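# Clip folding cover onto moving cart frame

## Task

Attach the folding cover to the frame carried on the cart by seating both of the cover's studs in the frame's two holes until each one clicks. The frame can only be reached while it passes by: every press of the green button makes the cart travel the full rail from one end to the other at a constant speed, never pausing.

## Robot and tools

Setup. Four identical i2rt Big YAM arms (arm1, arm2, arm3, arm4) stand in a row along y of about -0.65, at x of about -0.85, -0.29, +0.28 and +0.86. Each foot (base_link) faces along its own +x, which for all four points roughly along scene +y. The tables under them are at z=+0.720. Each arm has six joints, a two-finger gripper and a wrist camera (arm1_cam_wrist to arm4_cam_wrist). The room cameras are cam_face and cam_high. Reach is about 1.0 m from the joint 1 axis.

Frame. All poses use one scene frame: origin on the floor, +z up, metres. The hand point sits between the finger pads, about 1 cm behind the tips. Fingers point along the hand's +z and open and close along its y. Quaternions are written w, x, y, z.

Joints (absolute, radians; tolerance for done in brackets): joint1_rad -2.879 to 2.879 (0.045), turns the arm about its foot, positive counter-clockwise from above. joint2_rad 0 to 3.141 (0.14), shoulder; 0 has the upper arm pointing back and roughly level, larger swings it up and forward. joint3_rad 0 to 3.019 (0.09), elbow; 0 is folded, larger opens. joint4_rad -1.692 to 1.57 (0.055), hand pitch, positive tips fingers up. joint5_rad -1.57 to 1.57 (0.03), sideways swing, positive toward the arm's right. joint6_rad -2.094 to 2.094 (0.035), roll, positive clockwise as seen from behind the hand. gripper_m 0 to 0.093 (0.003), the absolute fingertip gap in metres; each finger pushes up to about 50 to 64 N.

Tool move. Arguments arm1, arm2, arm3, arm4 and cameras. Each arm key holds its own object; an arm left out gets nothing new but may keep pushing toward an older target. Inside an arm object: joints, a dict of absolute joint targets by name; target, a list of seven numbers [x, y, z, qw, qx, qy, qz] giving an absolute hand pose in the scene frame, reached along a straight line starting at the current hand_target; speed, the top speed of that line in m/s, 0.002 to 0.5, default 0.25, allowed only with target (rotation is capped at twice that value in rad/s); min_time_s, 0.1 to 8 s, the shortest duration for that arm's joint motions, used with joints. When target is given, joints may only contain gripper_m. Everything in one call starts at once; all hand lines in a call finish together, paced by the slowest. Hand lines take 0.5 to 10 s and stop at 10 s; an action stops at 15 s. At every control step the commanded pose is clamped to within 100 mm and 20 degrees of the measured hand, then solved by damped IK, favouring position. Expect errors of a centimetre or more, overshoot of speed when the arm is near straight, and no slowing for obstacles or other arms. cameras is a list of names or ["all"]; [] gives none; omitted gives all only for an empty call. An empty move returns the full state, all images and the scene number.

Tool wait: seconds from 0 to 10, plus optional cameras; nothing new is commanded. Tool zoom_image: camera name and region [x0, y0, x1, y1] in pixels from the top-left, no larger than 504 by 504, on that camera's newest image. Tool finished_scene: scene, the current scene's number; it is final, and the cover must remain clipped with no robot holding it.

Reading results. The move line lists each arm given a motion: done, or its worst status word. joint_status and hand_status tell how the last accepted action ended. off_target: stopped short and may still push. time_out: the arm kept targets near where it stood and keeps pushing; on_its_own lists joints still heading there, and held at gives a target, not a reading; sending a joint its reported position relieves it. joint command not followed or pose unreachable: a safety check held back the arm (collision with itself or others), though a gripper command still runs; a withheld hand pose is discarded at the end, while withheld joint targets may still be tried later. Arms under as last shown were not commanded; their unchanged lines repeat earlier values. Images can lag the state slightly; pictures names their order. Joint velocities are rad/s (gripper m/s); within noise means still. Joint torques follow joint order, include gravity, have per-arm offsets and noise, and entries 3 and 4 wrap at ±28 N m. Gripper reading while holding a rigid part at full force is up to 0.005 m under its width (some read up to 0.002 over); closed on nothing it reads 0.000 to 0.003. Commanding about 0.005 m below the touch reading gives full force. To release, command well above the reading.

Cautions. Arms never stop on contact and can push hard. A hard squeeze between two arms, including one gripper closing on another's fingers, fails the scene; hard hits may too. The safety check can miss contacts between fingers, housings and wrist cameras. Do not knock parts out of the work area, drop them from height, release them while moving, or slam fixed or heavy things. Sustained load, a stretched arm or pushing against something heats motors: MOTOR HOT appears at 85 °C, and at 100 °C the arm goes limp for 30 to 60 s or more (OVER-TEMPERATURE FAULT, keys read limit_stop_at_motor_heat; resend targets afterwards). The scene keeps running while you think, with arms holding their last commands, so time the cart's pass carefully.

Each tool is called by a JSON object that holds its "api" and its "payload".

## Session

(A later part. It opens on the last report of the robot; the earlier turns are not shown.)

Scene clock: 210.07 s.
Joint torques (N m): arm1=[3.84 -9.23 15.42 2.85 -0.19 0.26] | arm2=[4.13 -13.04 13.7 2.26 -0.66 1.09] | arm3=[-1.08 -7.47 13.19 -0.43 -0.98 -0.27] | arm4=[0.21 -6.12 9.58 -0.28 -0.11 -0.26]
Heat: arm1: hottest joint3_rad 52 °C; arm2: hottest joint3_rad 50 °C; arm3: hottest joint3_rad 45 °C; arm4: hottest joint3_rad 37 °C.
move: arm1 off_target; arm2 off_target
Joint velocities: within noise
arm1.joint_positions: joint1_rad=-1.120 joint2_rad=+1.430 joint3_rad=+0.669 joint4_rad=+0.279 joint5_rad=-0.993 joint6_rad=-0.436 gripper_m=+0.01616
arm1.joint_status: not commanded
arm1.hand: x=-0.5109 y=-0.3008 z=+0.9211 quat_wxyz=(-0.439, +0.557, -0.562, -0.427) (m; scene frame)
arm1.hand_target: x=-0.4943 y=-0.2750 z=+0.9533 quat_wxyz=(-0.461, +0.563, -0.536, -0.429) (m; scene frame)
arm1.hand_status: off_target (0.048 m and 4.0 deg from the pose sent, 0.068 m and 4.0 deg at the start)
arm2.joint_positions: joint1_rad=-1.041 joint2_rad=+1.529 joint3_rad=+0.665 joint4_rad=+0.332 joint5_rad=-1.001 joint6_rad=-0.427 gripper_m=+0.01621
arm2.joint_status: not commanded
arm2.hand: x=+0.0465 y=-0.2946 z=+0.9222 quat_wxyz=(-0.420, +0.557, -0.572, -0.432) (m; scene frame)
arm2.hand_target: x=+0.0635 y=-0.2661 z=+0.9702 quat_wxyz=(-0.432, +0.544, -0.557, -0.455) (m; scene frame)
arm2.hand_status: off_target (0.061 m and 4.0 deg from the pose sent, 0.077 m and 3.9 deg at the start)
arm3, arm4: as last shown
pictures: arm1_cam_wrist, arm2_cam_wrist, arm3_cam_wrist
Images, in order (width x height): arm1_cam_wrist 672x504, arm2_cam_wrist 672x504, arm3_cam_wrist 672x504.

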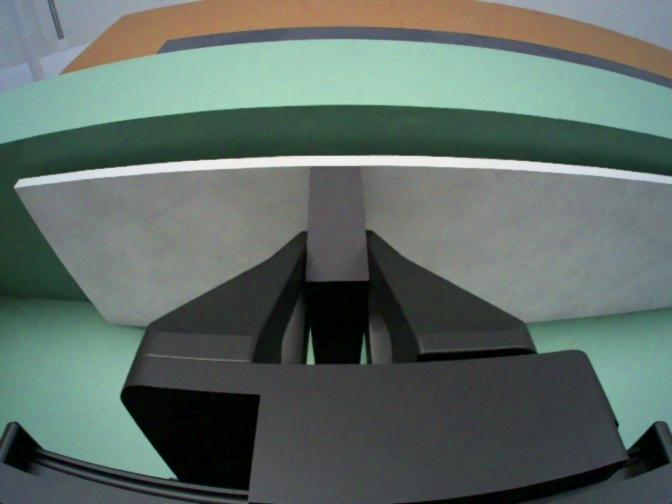

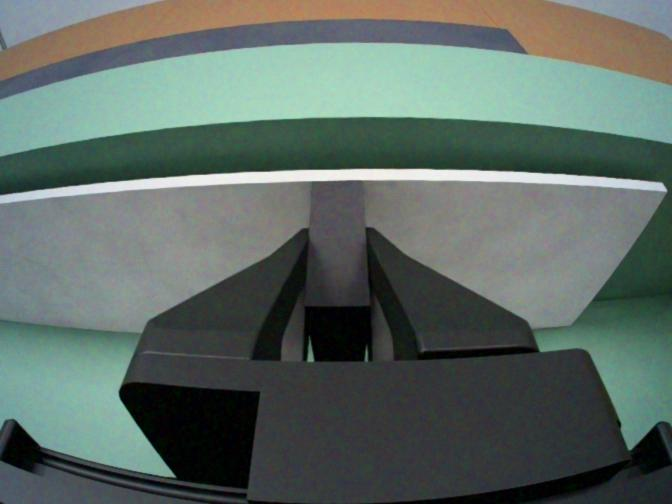

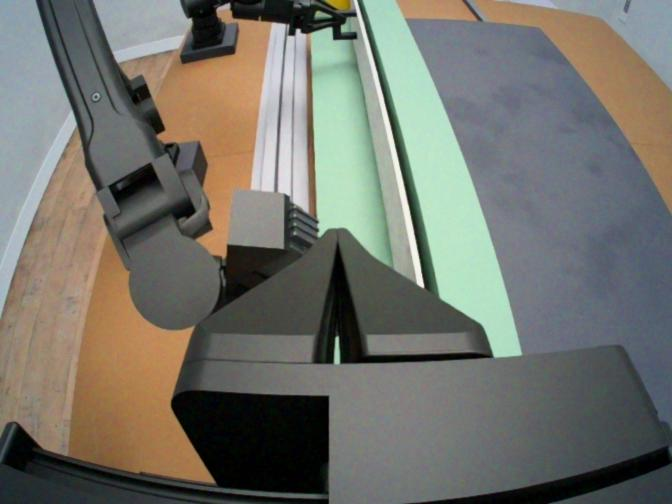

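{"api": "move", "payload": {"arm1": {"target":[-0.4670,-0.2450,0.9540,-0.46149,0.56288,-0.53618,-0.42851],"speed":0.0178}, "arm2": {"target":[0.0905,-0.2350,0.9710,-0.43401,0.54063,-0.55843,-0.45599],"speed":0.0178}, "cameras": ["arm1_cam_wrist","arm2_cam_wrist","arm3_cam_wrist"]}}

Scene clock: 213.07 s.
Joint torques (N m): arm1=[7.3 -8.82 17.39 3.04 0.55 0.37] | arm2=[6.59 -12.45 15.42 2.41 0.1 1.21] | arm3=[-1.14 -7.41 13.18 -0.42 -0.98 -0.28] | arm4=[0.09 -5.89 9.58 -0.35 -0.13 -0.26]
Heat: arm1: hottest joint3_rad 52 °C; arm2: hottest joint3_rad 50 °C; arm3: hottest joint3_rad 45 °C; arm4: hottest joint3_rad 37 °C.
move: arm1 off_target; arm2 off_target
Joint velocities: within noise
arm1.joint_positions: joint1_rad=-1.127 joint2_rad=+1.484 joint3_rad=+0.732 joint4_rad=+0.279 joint5_rad=-0.996 joint6_rad=-0.430 gripper_m=+0.01616
arm1.joint_status: not commanded
arm1.hand: x=-0.4878 y=-0.2921 z=+0.9237 quat_wxyz=(-0.442, +0.554, -0.562, -0.426) (m; scene frame)
arm1.hand_target: x=-0.4731 y=-0.2506 z=+0.9557 quat_wxyz=(-0.461, +0.563, -0.534, -0.431) (m; scene frame)
arm1.hand_status: off_target (0.060 m and 3.8 deg from the pose sent, 0.078 m and 4.0 deg at the start)
arm2.joint_positions: joint1_rad=-1.046 joint2_rad=+1.575 joint3_rad=+0.727 joint4_rad=+0.322 joint5_rad=-0.998 joint6_rad=-0.422 gripper_m=+0.01621
arm2.joint_status: not commanded
arm2.hand: x=+0.0688 y=-0.2851 z=+0.9246 quat_wxyz=(-0.423, +0.554, -0.573, -0.430) (m; scene frame)
arm2.hand_target: x=+0.0833 y=-0.2413 z=+0.9728 quat_wxyz=(-0.431, +0.545, -0.556, -0.456) (m; scene frame)
arm2.hand_status: off_target (0.072 m and 4.0 deg from the pose sent, 0.089 m and 4.0 deg at the start)
arm3, arm4: as last shown
pictures: arm1_cam_wrist, arm2_cam_wrist, arm3_cam_wrist
Images, in order (width x height): arm1_cam_wrist 672x504, arm2_cam_wrist 672x504, arm3_cam_wrist 672x504.

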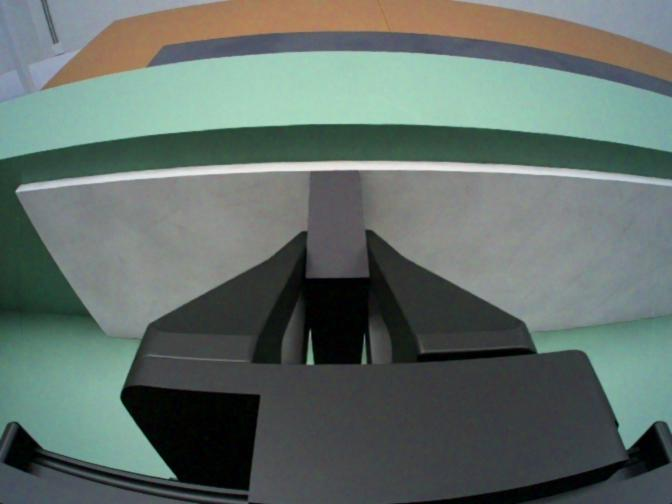

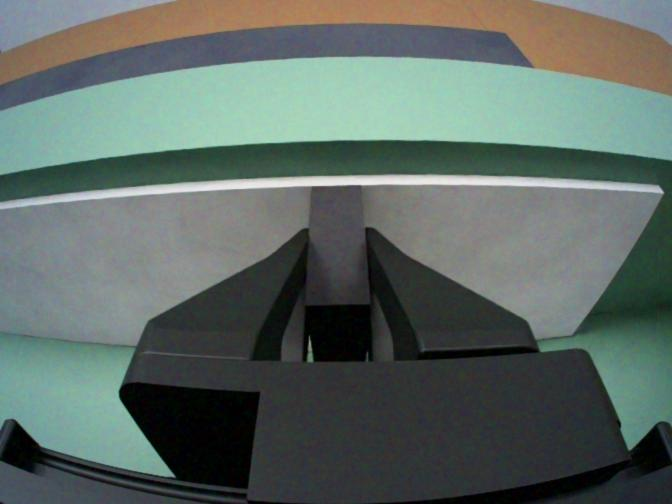

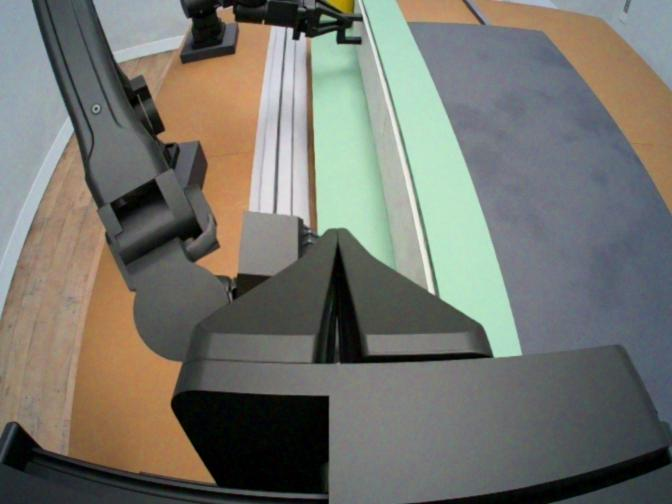

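{"api": "zoom_image", "payload": {"camera": "arm3_cam_wrist", "region": [340, 100, 480, 312]}}

{"api": "zoom_image", "payload": {"camera": "arm2_cam_wrist", "region": [266, 80, 406, 220]}}

{"api": "zoom_image", "payload": {"camera": "arm1_cam_wrist", "region": [266, 80, 406, 220]}}

Scaled by 2.377 from the camera's 672x504 image, which has a finer 960x720 frame.

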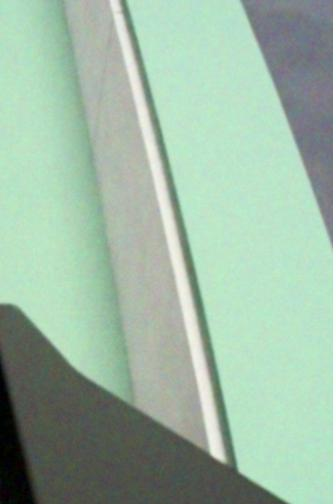

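Scaled by 3.600 from the camera's 672x504 image, which has a finer 960x720 frame.

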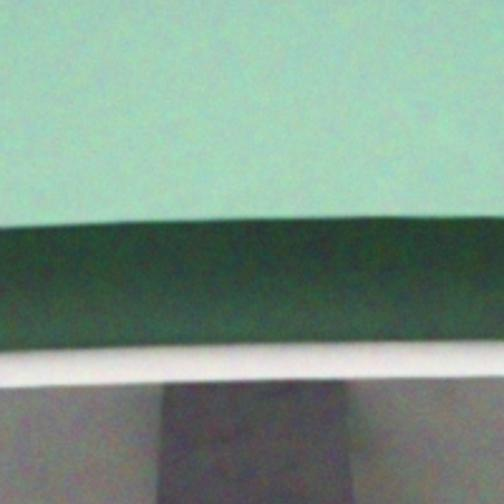

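Scaled by 3.600 from the camera's 672x504 image, which has a finer 960x720 frame.

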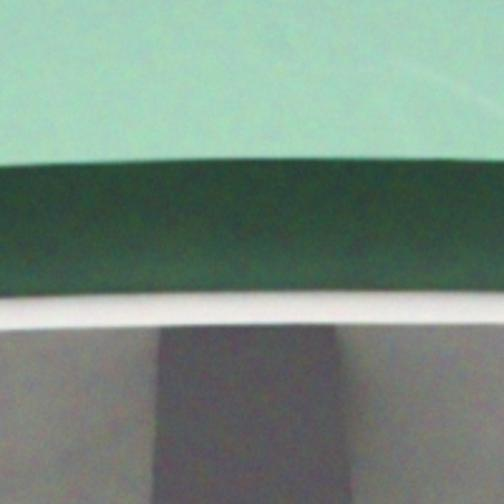

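{"api": "move", "payload": {"arm1": {"target":[-0.4424,-0.2230,0.9560,-0.46149,0.56288,-0.53618,-0.42851],"speed":0.0205}, "arm2": {"target":[0.1160,-0.2130,0.9730,-0.43401,0.54063,-0.55843,-0.45599],"speed":0.0205}, "cameras": ["arm1_cam_wrist","arm2_cam_wrist","arm3_cam_wrist","cam_face"]}}

{"api": "zoom_image", "payload": {"camera": "arm3_cam_wrist", "region": [340, 100, 480, 312]}}

{"api": "zoom_image", "payload": {"camera": "arm1_cam_wrist", "region": [266, 80, 406, 220]}}

Scene clock: 216.43 s.
Joint torques (N m): arm1=[7.94 -8.41 20.04 2.56 0.76 0.44] | arm2=[9.64 -12.04 17.33 2.3 0.59 1.3] | arm3=[-1.14 -7.47 13.16 -0.43 -0.99 -0.27] | arm4=[0.09 -5.89 9.58 -0.2 -0.11 -0.27]
Heat: arm1: hottest joint3_rad 52 °C; arm2: hottest joint3_rad 50 °C; arm3: hottest joint3_rad 45 °C; arm4: hottest joint3_rad 37 °C.
move: arm1 off_target; arm2 off_target
Joint velocities: within noise
arm1.joint_positions: joint1_rad=-1.147 joint2_rad=+1.525 joint3_rad=+0.781 joint4_rad=+0.279 joint5_rad=-0.985 joint6_rad=-0.430 gripper_m=+0.01616
arm1.joint_status: not commanded
arm1.hand: x=-0.4626 y=-0.2911 z=+0.9242 quat_wxyz=(-0.451, +0.548, -0.568, -0.417) (m; scene frame)
arm1.hand_target: x=-0.4528 y=-0.2320 z=+0.9577 quat_wxyz=(-0.461, +0.562, -0.535, -0.429) (m; scene frame)
arm1.hand_status: off_target (0.078 m and 4.5 deg from the pose sent, 0.089 m and 3.8 deg at the start)
arm2.joint_positions: joint1_rad=-1.070 joint2_rad=+1.619 joint3_rad=+0.784 joint4_rad=+0.307 joint5_rad=-1.007 joint6_rad=-0.422 gripper_m=+0.01633
arm2.joint_status: not commanded
arm2.hand: x=+0.0939 y=-0.2846 z=+0.9246 quat_wxyz=(-0.426, +0.548, -0.578, -0.429) (m; scene frame)
arm2.hand_target: x=+0.1036 y=-0.2228 z=+0.9760 quat_wxyz=(-0.430, +0.545, -0.555, -0.458) (m; scene frame)
arm2.hand_status: off_target (0.089 m and 4.1 deg from the pose sent, 0.099 m and 4.0 deg at the start)
arm3, arm4: as last shown
pictures: arm1_cam_wrist, arm2_cam_wrist, arm3_cam_wrist, cam_face
Images, in order (width x height): arm1_cam_wrist 672x504, arm2_cam_wrist 672x504, arm3_cam_wrist 672x504, cam_face 896x504.

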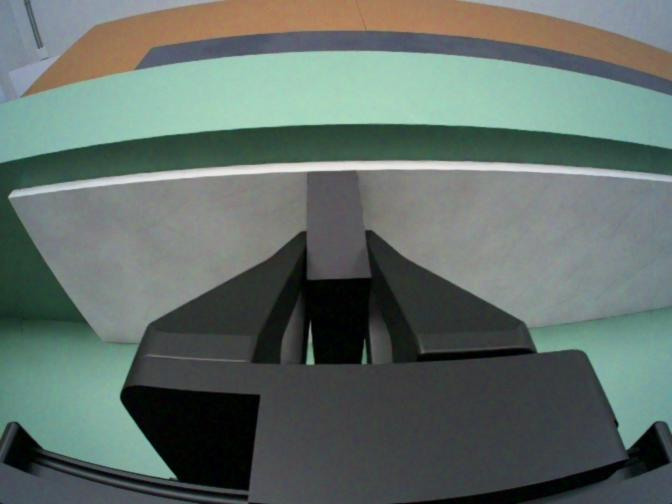

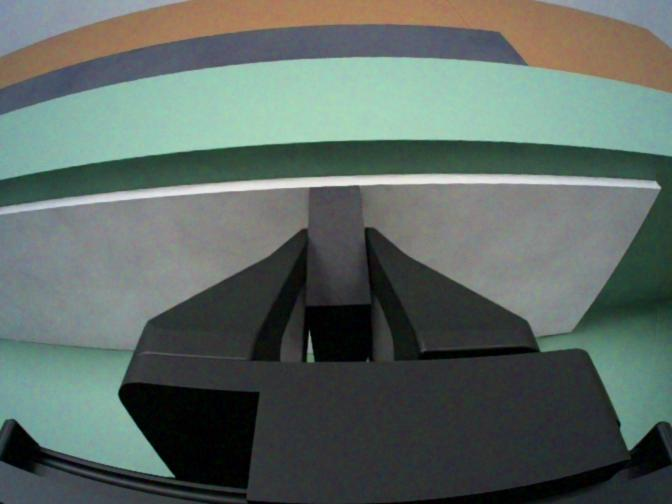

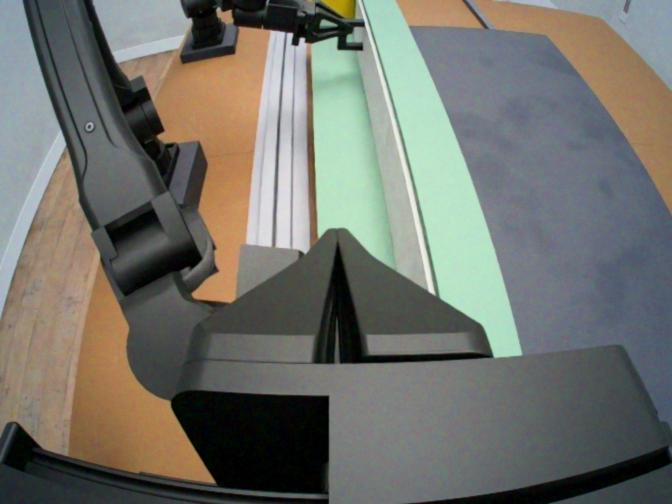

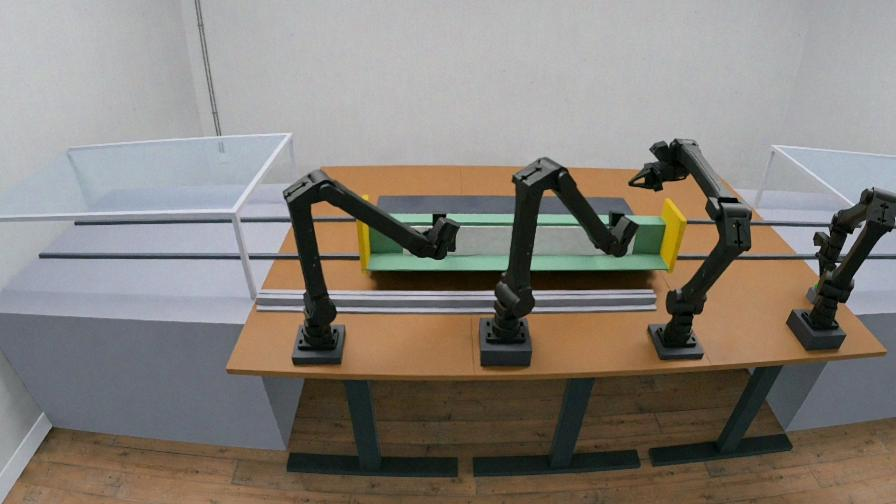

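Scaled by 2.377 from the camera's 672x504 image, which has a finer 960x720 frame.

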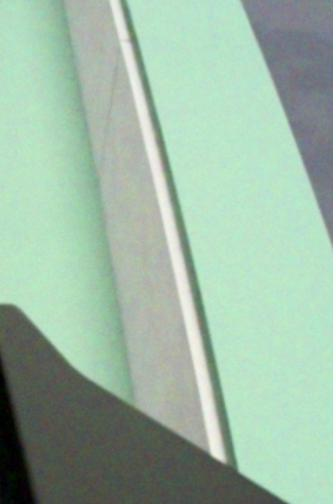

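Scaled by 3.600 from the camera's 672x504 image, which has a finer 960x720 frame.

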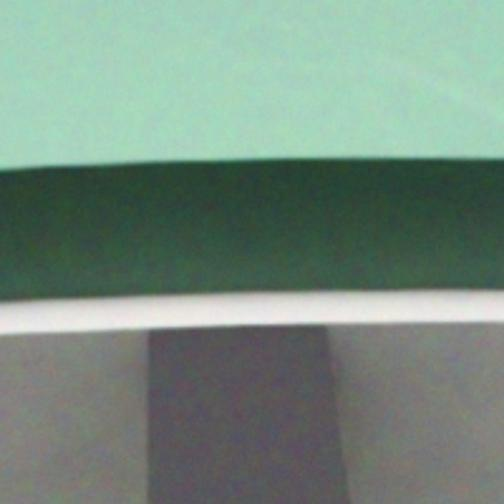

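{"api": "move", "payload": {"arm1": {"target":[-0.4260,-0.2760,0.9560,-0.46149,0.56288,-0.53618,-0.42851],"speed":0.034}, "arm2": {"target":[0.1300,-0.2700,0.9690,-0.43401,0.54063,-0.55843,-0.45599],"speed":0.034}, "cameras": ["arm1_cam_wrist","arm2_cam_wrist"]}}

{"api": "zoom_image", "payload": {"camera": "arm1_cam_wrist", "region": [266, 80, 406, 220]}}

Scene clock: 219.20 s.
Joint torques (N m): arm1=[1.55 -13.8 15.02 1.65 -0.84 0.07] | arm2=[2.14 -16.56 12.14 1.62 -1.45 0.73] | arm3=[-1.08 -7.47 13.19 -0.4 -0.98 -0.27] | arm4=[0.15 -5.89 9.54 -0.29 -0.14 -0.25]
Heat: arm1: hottest joint3_rad 52 °C; arm2: hottest joint3_rad 51 °C; arm3: hottest joint3_rad 45 °C; arm4: hottest joint3_rad 37 °C.
move: arm1 off_target; arm2 off_target
Joint velocities: within noise
arm1.joint_positions: joint1_rad=-1.179 joint2_rad=+1.572 joint3_rad=+0.847 joint4_rad=+0.217 joint5_rad=-1.039 joint6_rad=-0.475 gripper_m=+0.01616
arm1.joint_status: not commanded
arm1.hand: x=-0.4421 y=-0.2939 z=+0.9237 quat_wxyz=(-0.444, +0.553, -0.562, -0.425) (m; scene frame)
arm1.hand_target: x=-0.4270 y=-0.2776 z=+0.9557 quat_wxyz=(-0.463, +0.562, -0.537, -0.426) (m; scene frame)
arm1.hand_status: off_target (0.040 m and 3.8 deg from the pose sent, 0.051 m and 4.5 deg at the start)
arm2.joint_positions: joint1_rad=-1.098 joint2_rad=+1.659 joint3_rad=+0.844 joint4_rad=+0.260 joint5_rad=-1.045 joint6_rad=-0.451 gripper_m=+0.01656
arm2.joint_status: not commanded
arm2.hand: x=+0.1143 y=-0.2865 z=+0.9252 quat_wxyz=(-0.423, +0.549, -0.575, -0.434) (m; scene frame)
arm2.hand_target: x=+0.1287 y=-0.2717 z=+0.9692 quat_wxyz=(-0.435, +0.543, -0.559, -0.452) (m; scene frame)
arm2.hand_status: off_target (0.049 m and 3.5 deg from the pose sent, 0.059 m and 4.1 deg at the start)
arm3: as last shown
arm4.joint_positions: joint1_rad=-0.569 joint2_rad=+1.189 joint3_rad=+0.590 joint4_rad=-0.970 joint5_rad=+0.001 joint6_rad=-0.565 gripper_m=+0.00119
arm4.joint_status: not commanded
arm4.hand: x=+1.0036 y=-0.4362 z=+0.8245 quat_wxyz=(+0.008, +0.701, -0.713, +0.001) (m; scene frame)
arm4.hand_target: x=+1.0105 y=-0.4278 z=+0.8345 quat_wxyz=(+0.000, +0.707, -0.707, +0.000) (m; scene frame)
arm4.hand_status: not commanded
pictures: arm1_cam_wrist, arm2_cam_wrist
Images, in order (width x height): arm1_cam_wrist 672x504, arm2_cam_wrist 672x504.

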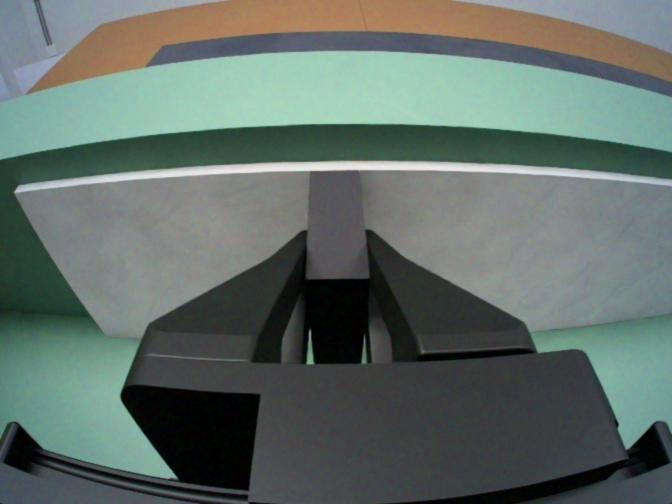

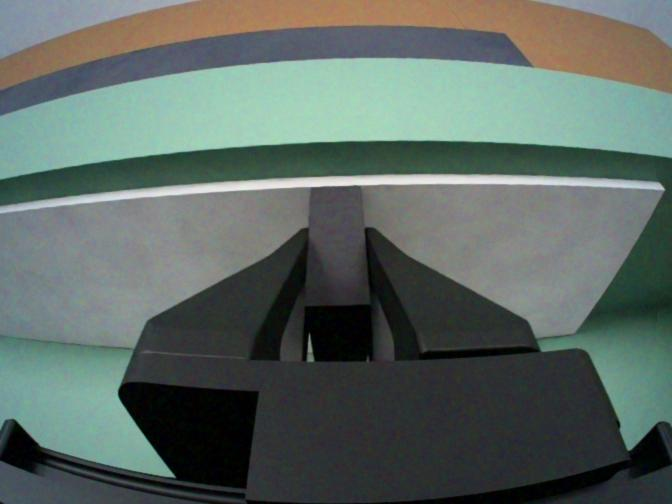

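Scaled by 3.600 from the camera's 672x504 image, which has a finer 960x720 frame.

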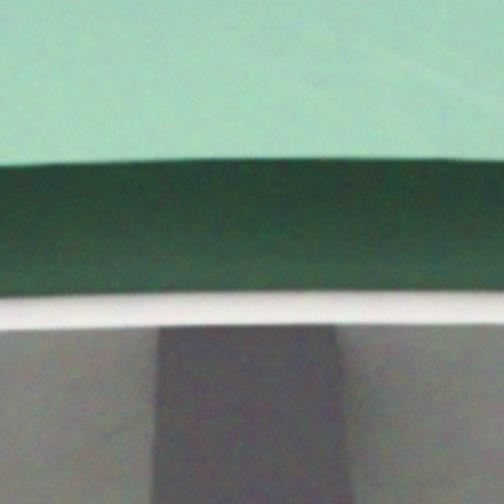

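{"api": "move", "payload": {"arm1": {"target":[-0.4060,-0.2850,0.9500,-0.46149,0.56288,-0.53618,-0.42851],"speed":0.0125,"joints":{"gripper_m":0.045}}, "arm2": {"target":[0.1500,-0.2790,0.9630,-0.43401,0.54063,-0.55843,-0.45599],"speed":0.0125,"joints":{"gripper_m":0.045}}, "cameras": ["arm1_cam_wrist","arm2_cam_wrist"]}}

Scene clock: 221.83 s.
Joint torques (N m): arm1=[-0.73 -13.04 12.83 1.31 -0.57 -0.19] | arm2=[0.73 -13.39 9.69 1.17 -0.39 -0.02] | arm3=[-1.08 -7.53 13.19 -0.42 -0.99 -0.27] | arm4=[0.32 -6.07 9.48 -0.25 -0.11 -0.26]
Heat: arm1: hottest joint3_rad 52 °C; arm2: hottest joint3_rad 50 °C; arm3: hottest joint3_rad 45 °C; arm4: hottest joint3_rad 37 °C.
move: arm1 off_target; arm2 off_target
Joint velocities: within noise
arm1.joint_positions: joint1_rad=-1.187 joint2_rad=+1.605 joint3_rad=+0.919 joint4_rad=+0.201 joint5_rad=-1.082 joint6_rad=-0.473 gripper_m=+0.04491
arm1.joint_status: all done
arm1.hand: x=-0.4244 y=-0.2862 z=+0.9390 quat_wxyz=(-0.449, +0.557, -0.545, -0.437) (m; scene frame)
arm1.hand_target: x=-0.4066 y=-0.2852 z=+0.9499 quat_wxyz=(-0.461, +0.561, -0.537, -0.429) (m; scene frame)
arm1.hand_status: off_target (0.021 m and 2.1 deg from the pose sent, 0.046 m and 3.8 deg at the start)
arm2.joint_positions: joint1_rad=-1.109 joint2_rad=+1.664 joint3_rad=+0.927 joint4_rad=+0.258 joint5_rad=-1.105 joint6_rad=-0.393 gripper_m=+0.04491
arm2.joint_status: all done
arm2.hand: x=+0.1345 y=-0.2776 z=+0.9612 quat_wxyz=(-0.433, +0.545, -0.554, -0.457) (m; scene frame)
arm2.hand_target: x=+0.1475 y=-0.2761 z=+0.9632 quat_wxyz=(-0.433, +0.542, -0.556, -0.457) (m; scene frame)
arm2.hand_status: off_target (0.016 m and 0.7 deg from the pose sent, 0.053 m and 3.5 deg at the start)
arm3.joint_positions: joint1_rad=-0.034 joint2_rad=+1.138 joint3_rad=+1.239 joint4_rad=-1.666 joint5_rad=-1.221 joint6_rad=-1.531 gripper_m=+0.00122
arm3.joint_status: not commanded
arm3.hand: x=+0.1370 y=-0.3308 z=+1.1502 quat_wxyz=(-0.007, +0.820, -0.038, -0.571) (m; scene frame)
arm3.hand_target: x=+0.1389 y=-0.3314 z=+1.1690 quat_wxyz=(-0.029, +0.819, -0.022, -0.573) (m; scene frame)
arm3.hand_status: not commanded
arm4: as last shown
pictures: arm1_cam_wrist, arm2_cam_wrist
Images, in order (width x height): arm1_cam_wrist 672x504, arm2_cam_wrist 672x504.

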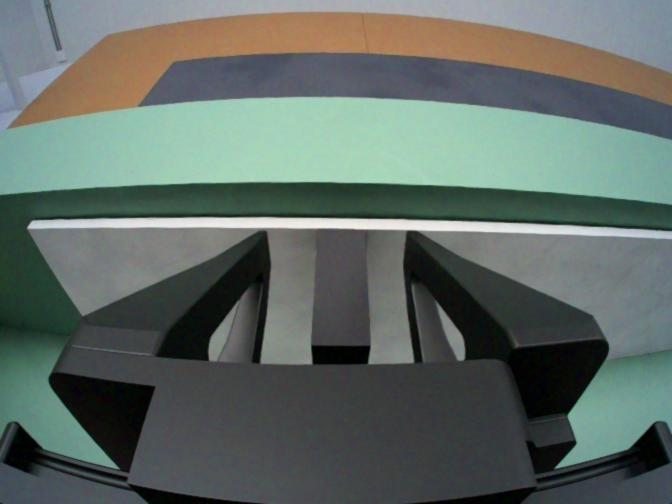

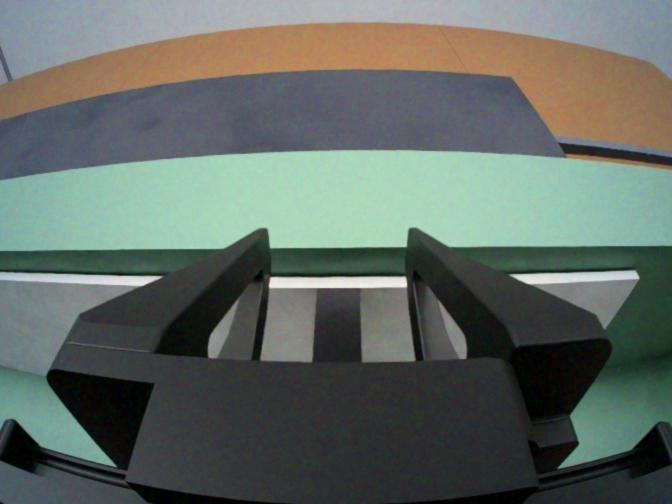

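{"api": "move", "payload": {"arm1": {"target":[-0.3840,-0.3550,1.0200,-0.46149,0.56288,-0.53618,-0.42851],"speed":0.05,"joints":{"gripper_m":0.055}}, "arm2": {"target":[0.1690,-0.3500,1.0250,-0.43401,0.54063,-0.55843,-0.45599],"speed":0.05,"joints":{"gripper_m":0.055}}, "cameras": ["arm1_cam_wrist","arm2_cam_wrist","arm3_cam_wrist"]}}

{"api": "zoom_image", "payload": {"camera": "arm3_cam_wrist", "region": [260, 0, 460, 300]}}

Scene clock: 224.67 s.
Joint torques (N m): arm1=[-0.67 -15.5 13.89 1.05 -0.71 -0.21] | arm2=[0.97 -15.68 10.5 0.91 -0.54 -0.18] | arm3=[-1.14 -7.47 13.19 -0.39 -0.98 -0.27] | arm4=[-0.26 -6.3 9.51 -0.27 -0.11 -0.25]
Heat: arm1: hottest joint3_rad 52 °C; arm2: hottest joint3_rad 50 °C; arm3: hottest joint3_rad 45 °C; arm4: hottest joint3_rad 37 °C.
move: arm1 off_target; arm2 off_target
Joint velocities: within noise
arm1.joint_positions: joint1_rad=-1.342 joint2_rad=+1.530 joint3_rad=+1.035 joint4_rad=-0.209 joint5_rad=-1.214 joint6_rad=-0.668 gripper_m=+0.05487
arm1.joint_status: all done
arm1.hand: x=-0.3974 y=-0.3531 z=+0.9890 quat_wxyz=(-0.435, +0.550, -0.557, -0.446) (m; scene frame)
arm1.hand_target: x=-0.3853 y=-0.3553 z=+1.0197 quat_wxyz=(-0.461, +0.561, -0.537, -0.430) (m; scene frame)
arm1.hand_status: off_target (0.034 m and 4.5 deg from the pose sent, 0.114 m and 2.1 deg at the start)
arm2.joint_positions: joint1_rad=-1.276 joint2_rad=+1.578 joint3_rad=+1.014 joint4_rad=-0.145 joint5_rad=-1.233 joint6_rad=-0.583 gripper_m=+0.05489
arm2.joint_status: all done
arm2.hand: x=+0.1615 y=-0.3525 z=+1.0058 quat_wxyz=(-0.420, +0.528, -0.574, -0.464) (m; scene frame)
arm2.hand_target: x=+0.1709 y=-0.3530 z=+1.0251 quat_wxyz=(-0.434, +0.536, -0.562, -0.457) (m; scene frame)
arm2.hand_status: off_target (0.021 m and 2.9 deg from the pose sent, 0.102 m and 0.7 deg at the start)
arm3, arm4: as last shown
pictures: arm1_cam_wrist, arm2_cam_wrist, arm3_cam_wrist
Images, in order (width x height): arm1_cam_wrist 672x504, arm2_cam_wrist 672x504, arm3_cam_wrist 672x504.

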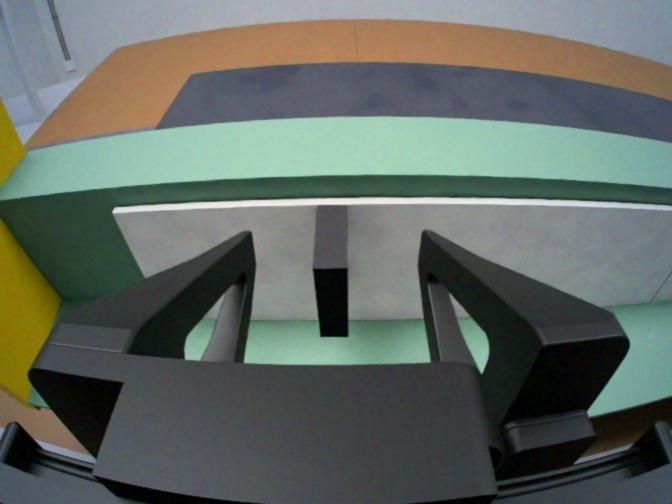

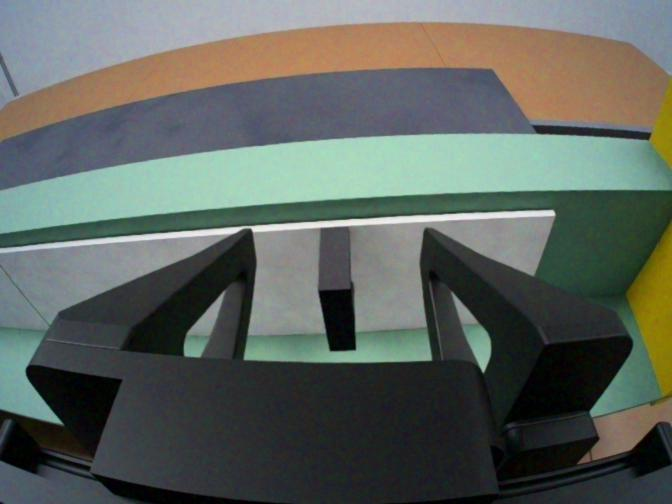

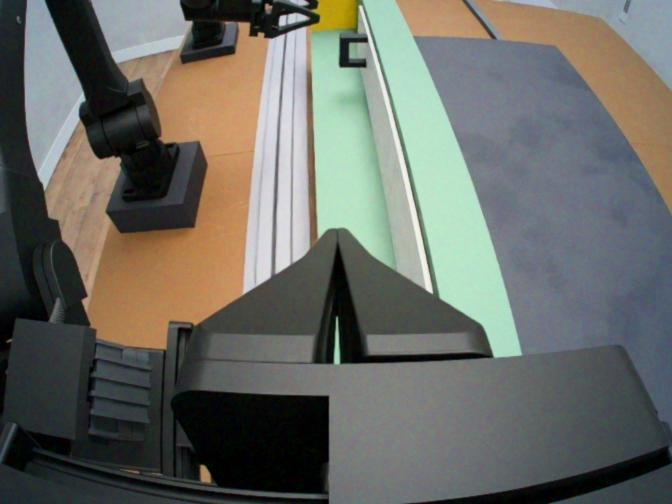

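Scaled by 1.680 from the camera's 672x504 image, which has a finer 960x720 frame.

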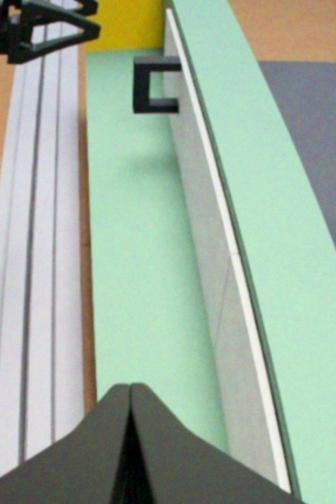

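{"api": "move", "payload": {"arm1": {"target":[-0.3900,-0.4300,1.0400,-0.46149,0.56288,-0.53618,-0.42851],"speed":0.06}, "arm2": {"target":[0.1000,-0.4250,1.0200,-0.43401,0.54063,-0.55843,-0.45599],"speed":0.06}, "cameras": ["arm1_cam_wrist","arm2_cam_wrist","cam_face","cam_high"]}}

{"api": "zoom_image", "payload": {"camera": "cam_high", "region": [200, 280, 400, 400]}}

{"api": "zoom_image", "payload": {"camera": "cam_high", "region": [380, 280, 580, 400]}}

{"api": "zoom_image", "payload": {"camera": "cam_face", "region": [360, 180, 710, 300]}}

Scene clock: 227.33 s.
Joint torques (N m): arm1=[0.03 -13.57 9.4 1.44 -0.59 -0.02] | arm2=[1.61 -11.93 7.72 1.43 -0.47 -0.04] | arm3=[-1.14 -7.41 13.19 -0.4 -0.99 -0.27] | arm4=[-0.15 -6.07 9.61 -0.27 -0.13 -0.27]
Heat: arm1: hottest joint3_rad 52 °C; arm2: hottest joint3_rad 49 °C; arm3: hottest joint3_rad 45 °C; arm4: hottest joint3_rad 37 °C.
move: arm1 not_followed; arm2 not_followed
Joint velocities: within noise
arm1.joint_positions: joint1_rad=-1.463 joint2_rad=+1.488 joint3_rad=+1.067 joint4_rad=-0.540 joint5_rad=-1.301 joint6_rad=-0.919 gripper_m=+0.05487
arm1.joint_status: not commanded
arm1.on_its_own: joint1_rad is held at -1.462, not at its first target -1.353; joint4_rad is held at -0.538, not at its first target -0.224; joint5_rad is held at -1.301, not at its first target -1.220; joint6_rad is held at -0.918, not at its first target -0.689
arm1.hand: x=-0.4021 y=-0.4108 z=+1.0046 quat_wxyz=(-0.433, +0.542, -0.561, -0.452) (m; scene frame)
arm1.hand_target: x=-0.4022 y=-0.4102 z=+1.0046 quat_wxyz=(-0.433, +0.542, -0.560, -0.452) (m; scene frame)
arm1.hand_status: not_followed (0.042 m and 5.6 deg from the pose sent, 0.093 m and 4.5 deg at the start)
arm2.joint_positions: joint1_rad=-1.377 joint2_rad=+1.423 joint3_rad=+0.905 joint4_rad=-0.395 joint5_rad=-1.311 joint6_rad=-0.827 gripper_m=+0.05489
arm2.joint_status: not commanded
arm2.on_its_own: joint1_rad is held at -1.377, not at its first target -1.282; joint2_rad is held at +1.425, not at its first target +1.569; joint3_rad is held at +0.908, not at its first target +1.053; joint4_rad is held at -0.394, not at its first target -0.163; joint5_rad is held at -1.310, not at its first target -1.237; joint6_rad is held at -0.824, not at its first target -0.597
arm2.hand: x=+0.1119 y=-0.4090 z=+1.0188 quat_wxyz=(-0.430, +0.533, -0.564, -0.462) (m; scene frame)
arm2.hand_target: x=+0.1126 y=-0.4083 z=+1.0190 quat_wxyz=(-0.430, +0.534, -0.563, -0.462) (m; scene frame)
arm2.hand_status: not_followed (0.020 m and 1.3 deg from the pose sent, 0.096 m and 2.9 deg at the start)
arm3, arm4: as last shown
pictures: arm1_cam_wrist, arm2_cam_wrist, cam_face, cam_high
pose unreachable (arm1 arm): on one or more control steps of this call this arm could not follow its commanded pose, so it was not sent that pose on those steps. On the call's last step it was still not sent that pose. It may still have moved: this result reports where it is.
cause: moving toward the commanded pose would bring two parts of the arm too close to each other (its wrist (the part past joint 4) and its wrist camera, 1 mm apart when it was first held).
pose unreachable (arm2 arm): on one or more control steps of this call this arm could not follow its commanded pose, so it was not sent that pose on those steps. On the call's last step it was still not sent that pose. It may still have moved: this result reports where it is.
cause: moving toward the commanded pose would bring two parts of the arm too close to each other (its wrist (the part past joint 4) and its wrist camera, under 1 mm apart when it was first held).
Images, in order (width x height): arm1_cam_wrist 672x504, arm2_cam_wrist 672x504, cam_face 896x504, cam_high 896x504.

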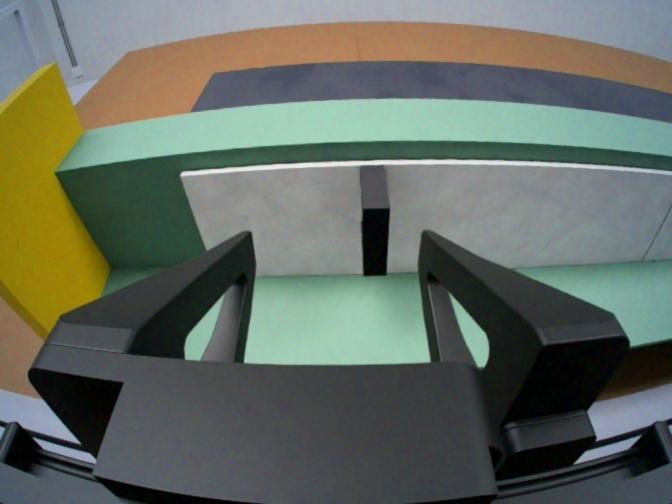

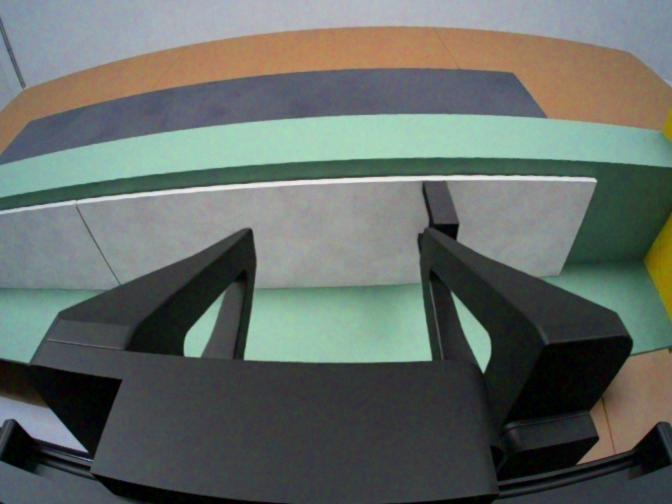

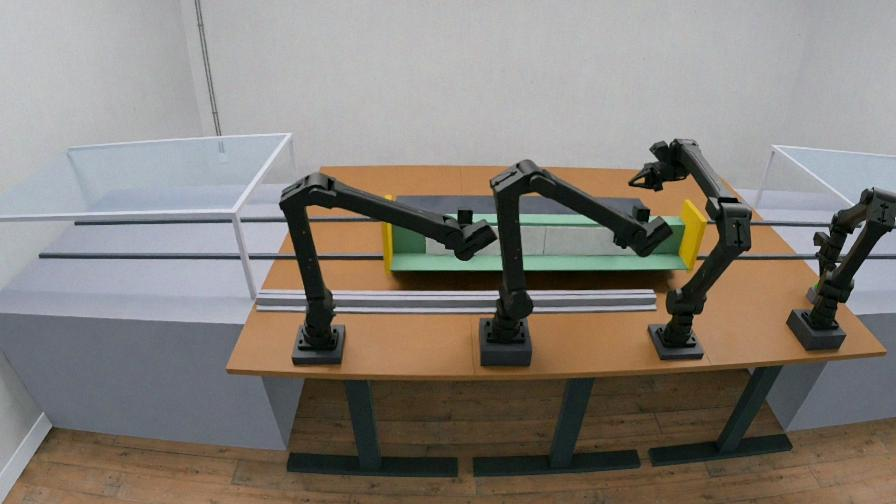

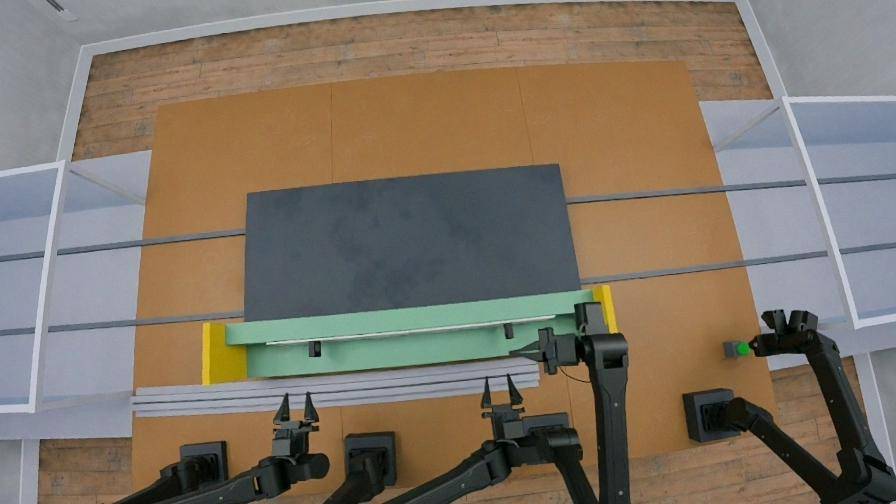

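Scaled by 2.520 from the camera's 896x504 image, which has a finer 1280x720 frame.

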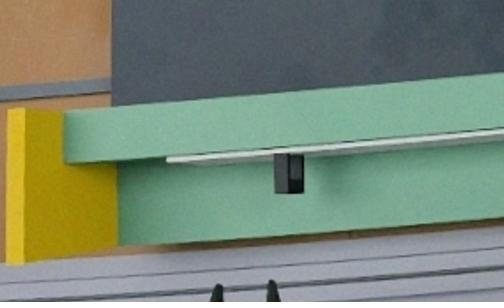

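Scaled by 2.520 from the camera's 896x504 image, which has a finer 1280x720 frame.

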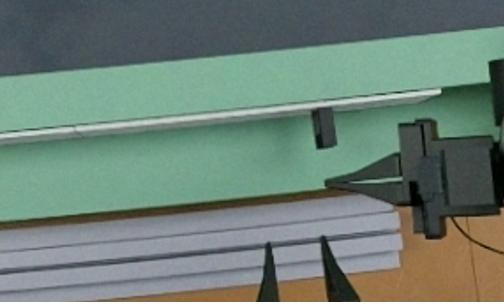

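Scaled by 1.440 from the camera's 896x504 image, which has a finer 1280x720 frame.

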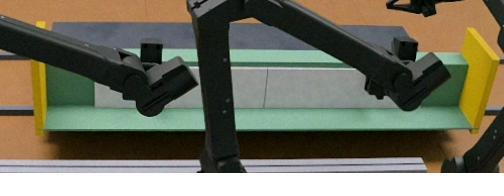

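{"api": "wait", "payload": {"seconds": 0.5, "cameras": ["arm1_cam_wrist","arm2_cam_wrist","arm3_cam_wrist"]}}

Scene clock: 228.07 s.
Joint torques (N m): arm1=[0.44 -13.51 9.4 1.44 -0.59 -0.02] | arm2=[1.61 -11.93 7.72 1.43 -0.47 -0.04] | arm3=[-1.2 -7.47 13.19 -0.4 -0.99 -0.27] | arm4=[0.38 -5.95 9.5 -0.31 -0.12 -0.28]
Heat: arm1: hottest joint3_rad 51 °C; arm2: hottest joint3_rad 49 °C; arm3: hottest joint3_rad 45 °C; arm4: hottest joint3_rad 37 °C.
Joint velocities: within noise
arm1.joint_positions: joint1_rad=-1.463 joint2_rad=+1.488 joint3_rad=+1.067 joint4_rad=-0.540 joint5_rad=-1.301 joint6_rad=-0.919 gripper_m=+0.05487
arm1.joint_status: not commanded
arm1.on_its_own: joint1_rad is held at -1.462, not at its first target -1.353; joint4_rad is held at -0.538, not at its first target -0.224; joint5_rad is held at -1.301, not at its first target -1.220; joint6_rad is held at -0.918, not at its first target -0.689
arm1.hand: x=-0.4021 y=-0.4108 z=+1.0046 quat_wxyz=(-0.433, +0.542, -0.561, -0.452) (m; scene frame)
arm1.hand_target: x=-0.4022 y=-0.4102 z=+1.0046 quat_wxyz=(-0.433, +0.542, -0.560, -0.452) (m; scene frame)
arm1.hand_status: off_target (0.042 m and 5.6 deg from the pose sent, 0.093 m and 4.5 deg at the start)
arm2.joint_positions: joint1_rad=-1.377 joint2_rad=+1.423 joint3_rad=+0.905 joint4_rad=-0.395 joint5_rad=-1.311 joint6_rad=-0.827 gripper_m=+0.05489
arm2.joint_status: not commanded
arm2.on_its_own: joint1_rad is held at -1.377, not at its first target -1.282; joint2_rad is held at +1.425, not at its first target +1.569; joint3_rad is held at +0.908, not at its first target +1.053; joint4_rad is held at -0.394, not at its first target -0.163; joint5_rad is held at -1.310, not at its first target -1.237; joint6_rad is held at -0.824, not at its first target -0.597
arm2.hand: x=+0.1119 y=-0.4090 z=+1.0188 quat_wxyz=(-0.430, +0.533, -0.564, -0.462) (m; scene frame)
arm2.hand_target: x=+0.1126 y=-0.4083 z=+1.0190 quat_wxyz=(-0.430, +0.534, -0.563, -0.462) (m; scene frame)
arm2.hand_status: off_target (0.020 m and 1.3 deg from the pose sent, 0.096 m and 2.9 deg at the start)
arm3.joint_positions: joint1_rad=-0.034 joint2_rad=+1.138 joint3_rad=+1.239 joint4_rad=-1.666 joint5_rad=-1.221 joint6_rad=-1.531 gripper_m=+0.00122
arm3.joint_status: not commanded
arm3.hand: x=+0.1370 y=-0.3308 z=+1.1502 quat_wxyz=(-0.007, +0.820, -0.038, -0.571) (m; scene frame)
arm3.hand_target: x=+0.1389 y=-0.3314 z=+1.1690 quat_wxyz=(-0.029, +0.819, -0.022, -0.573) (m; scene frame)
arm3.hand_status: not commanded
arm4.joint_positions: joint1_rad=-0.569 joint2_rad=+1.189 joint3_rad=+0.590 joint4_rad=-0.970 joint5_rad=+0.001 joint6_rad=-0.565 gripper_m=+0.00119
arm4.joint_status: not commanded
arm4.hand: x=+1.0036 y=-0.4362 z=+0.8245 quat_wxyz=(+0.008, +0.701, -0.713, +0.001) (m; scene frame)
arm4.hand_target: x=+1.0105 y=-0.4278 z=+0.8345 quat_wxyz=(+0.000, +0.707, -0.707, +0.000) (m; scene frame)
arm4.hand_status: not commanded
wait: 0.50 s; at rest by 0.03 s
pictures: arm1_cam_wrist, arm2_cam_wrist, arm3_cam_wrist
Images, in order (width x height): arm1_cam_wrist 672x504, arm2_cam_wrist 672x504, arm3_cam_wrist 672x504.

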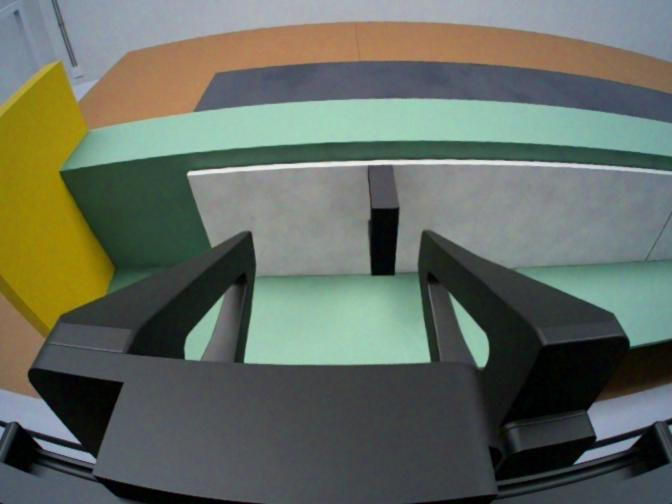

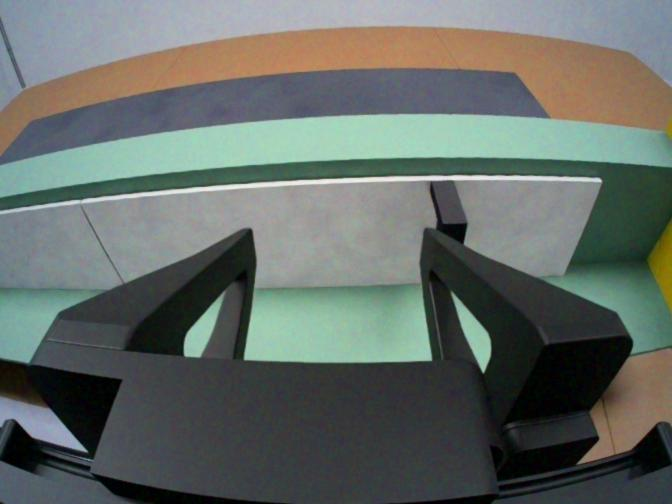

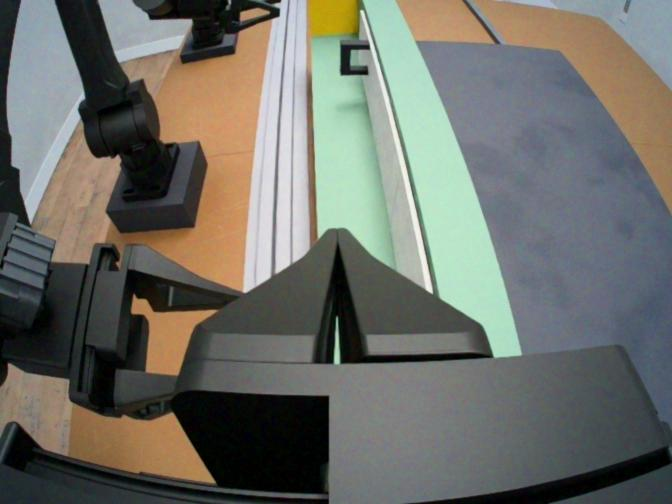

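{"api": "finished_scene", "payload": {"scene": 2}}

The scene is finished: the task was done.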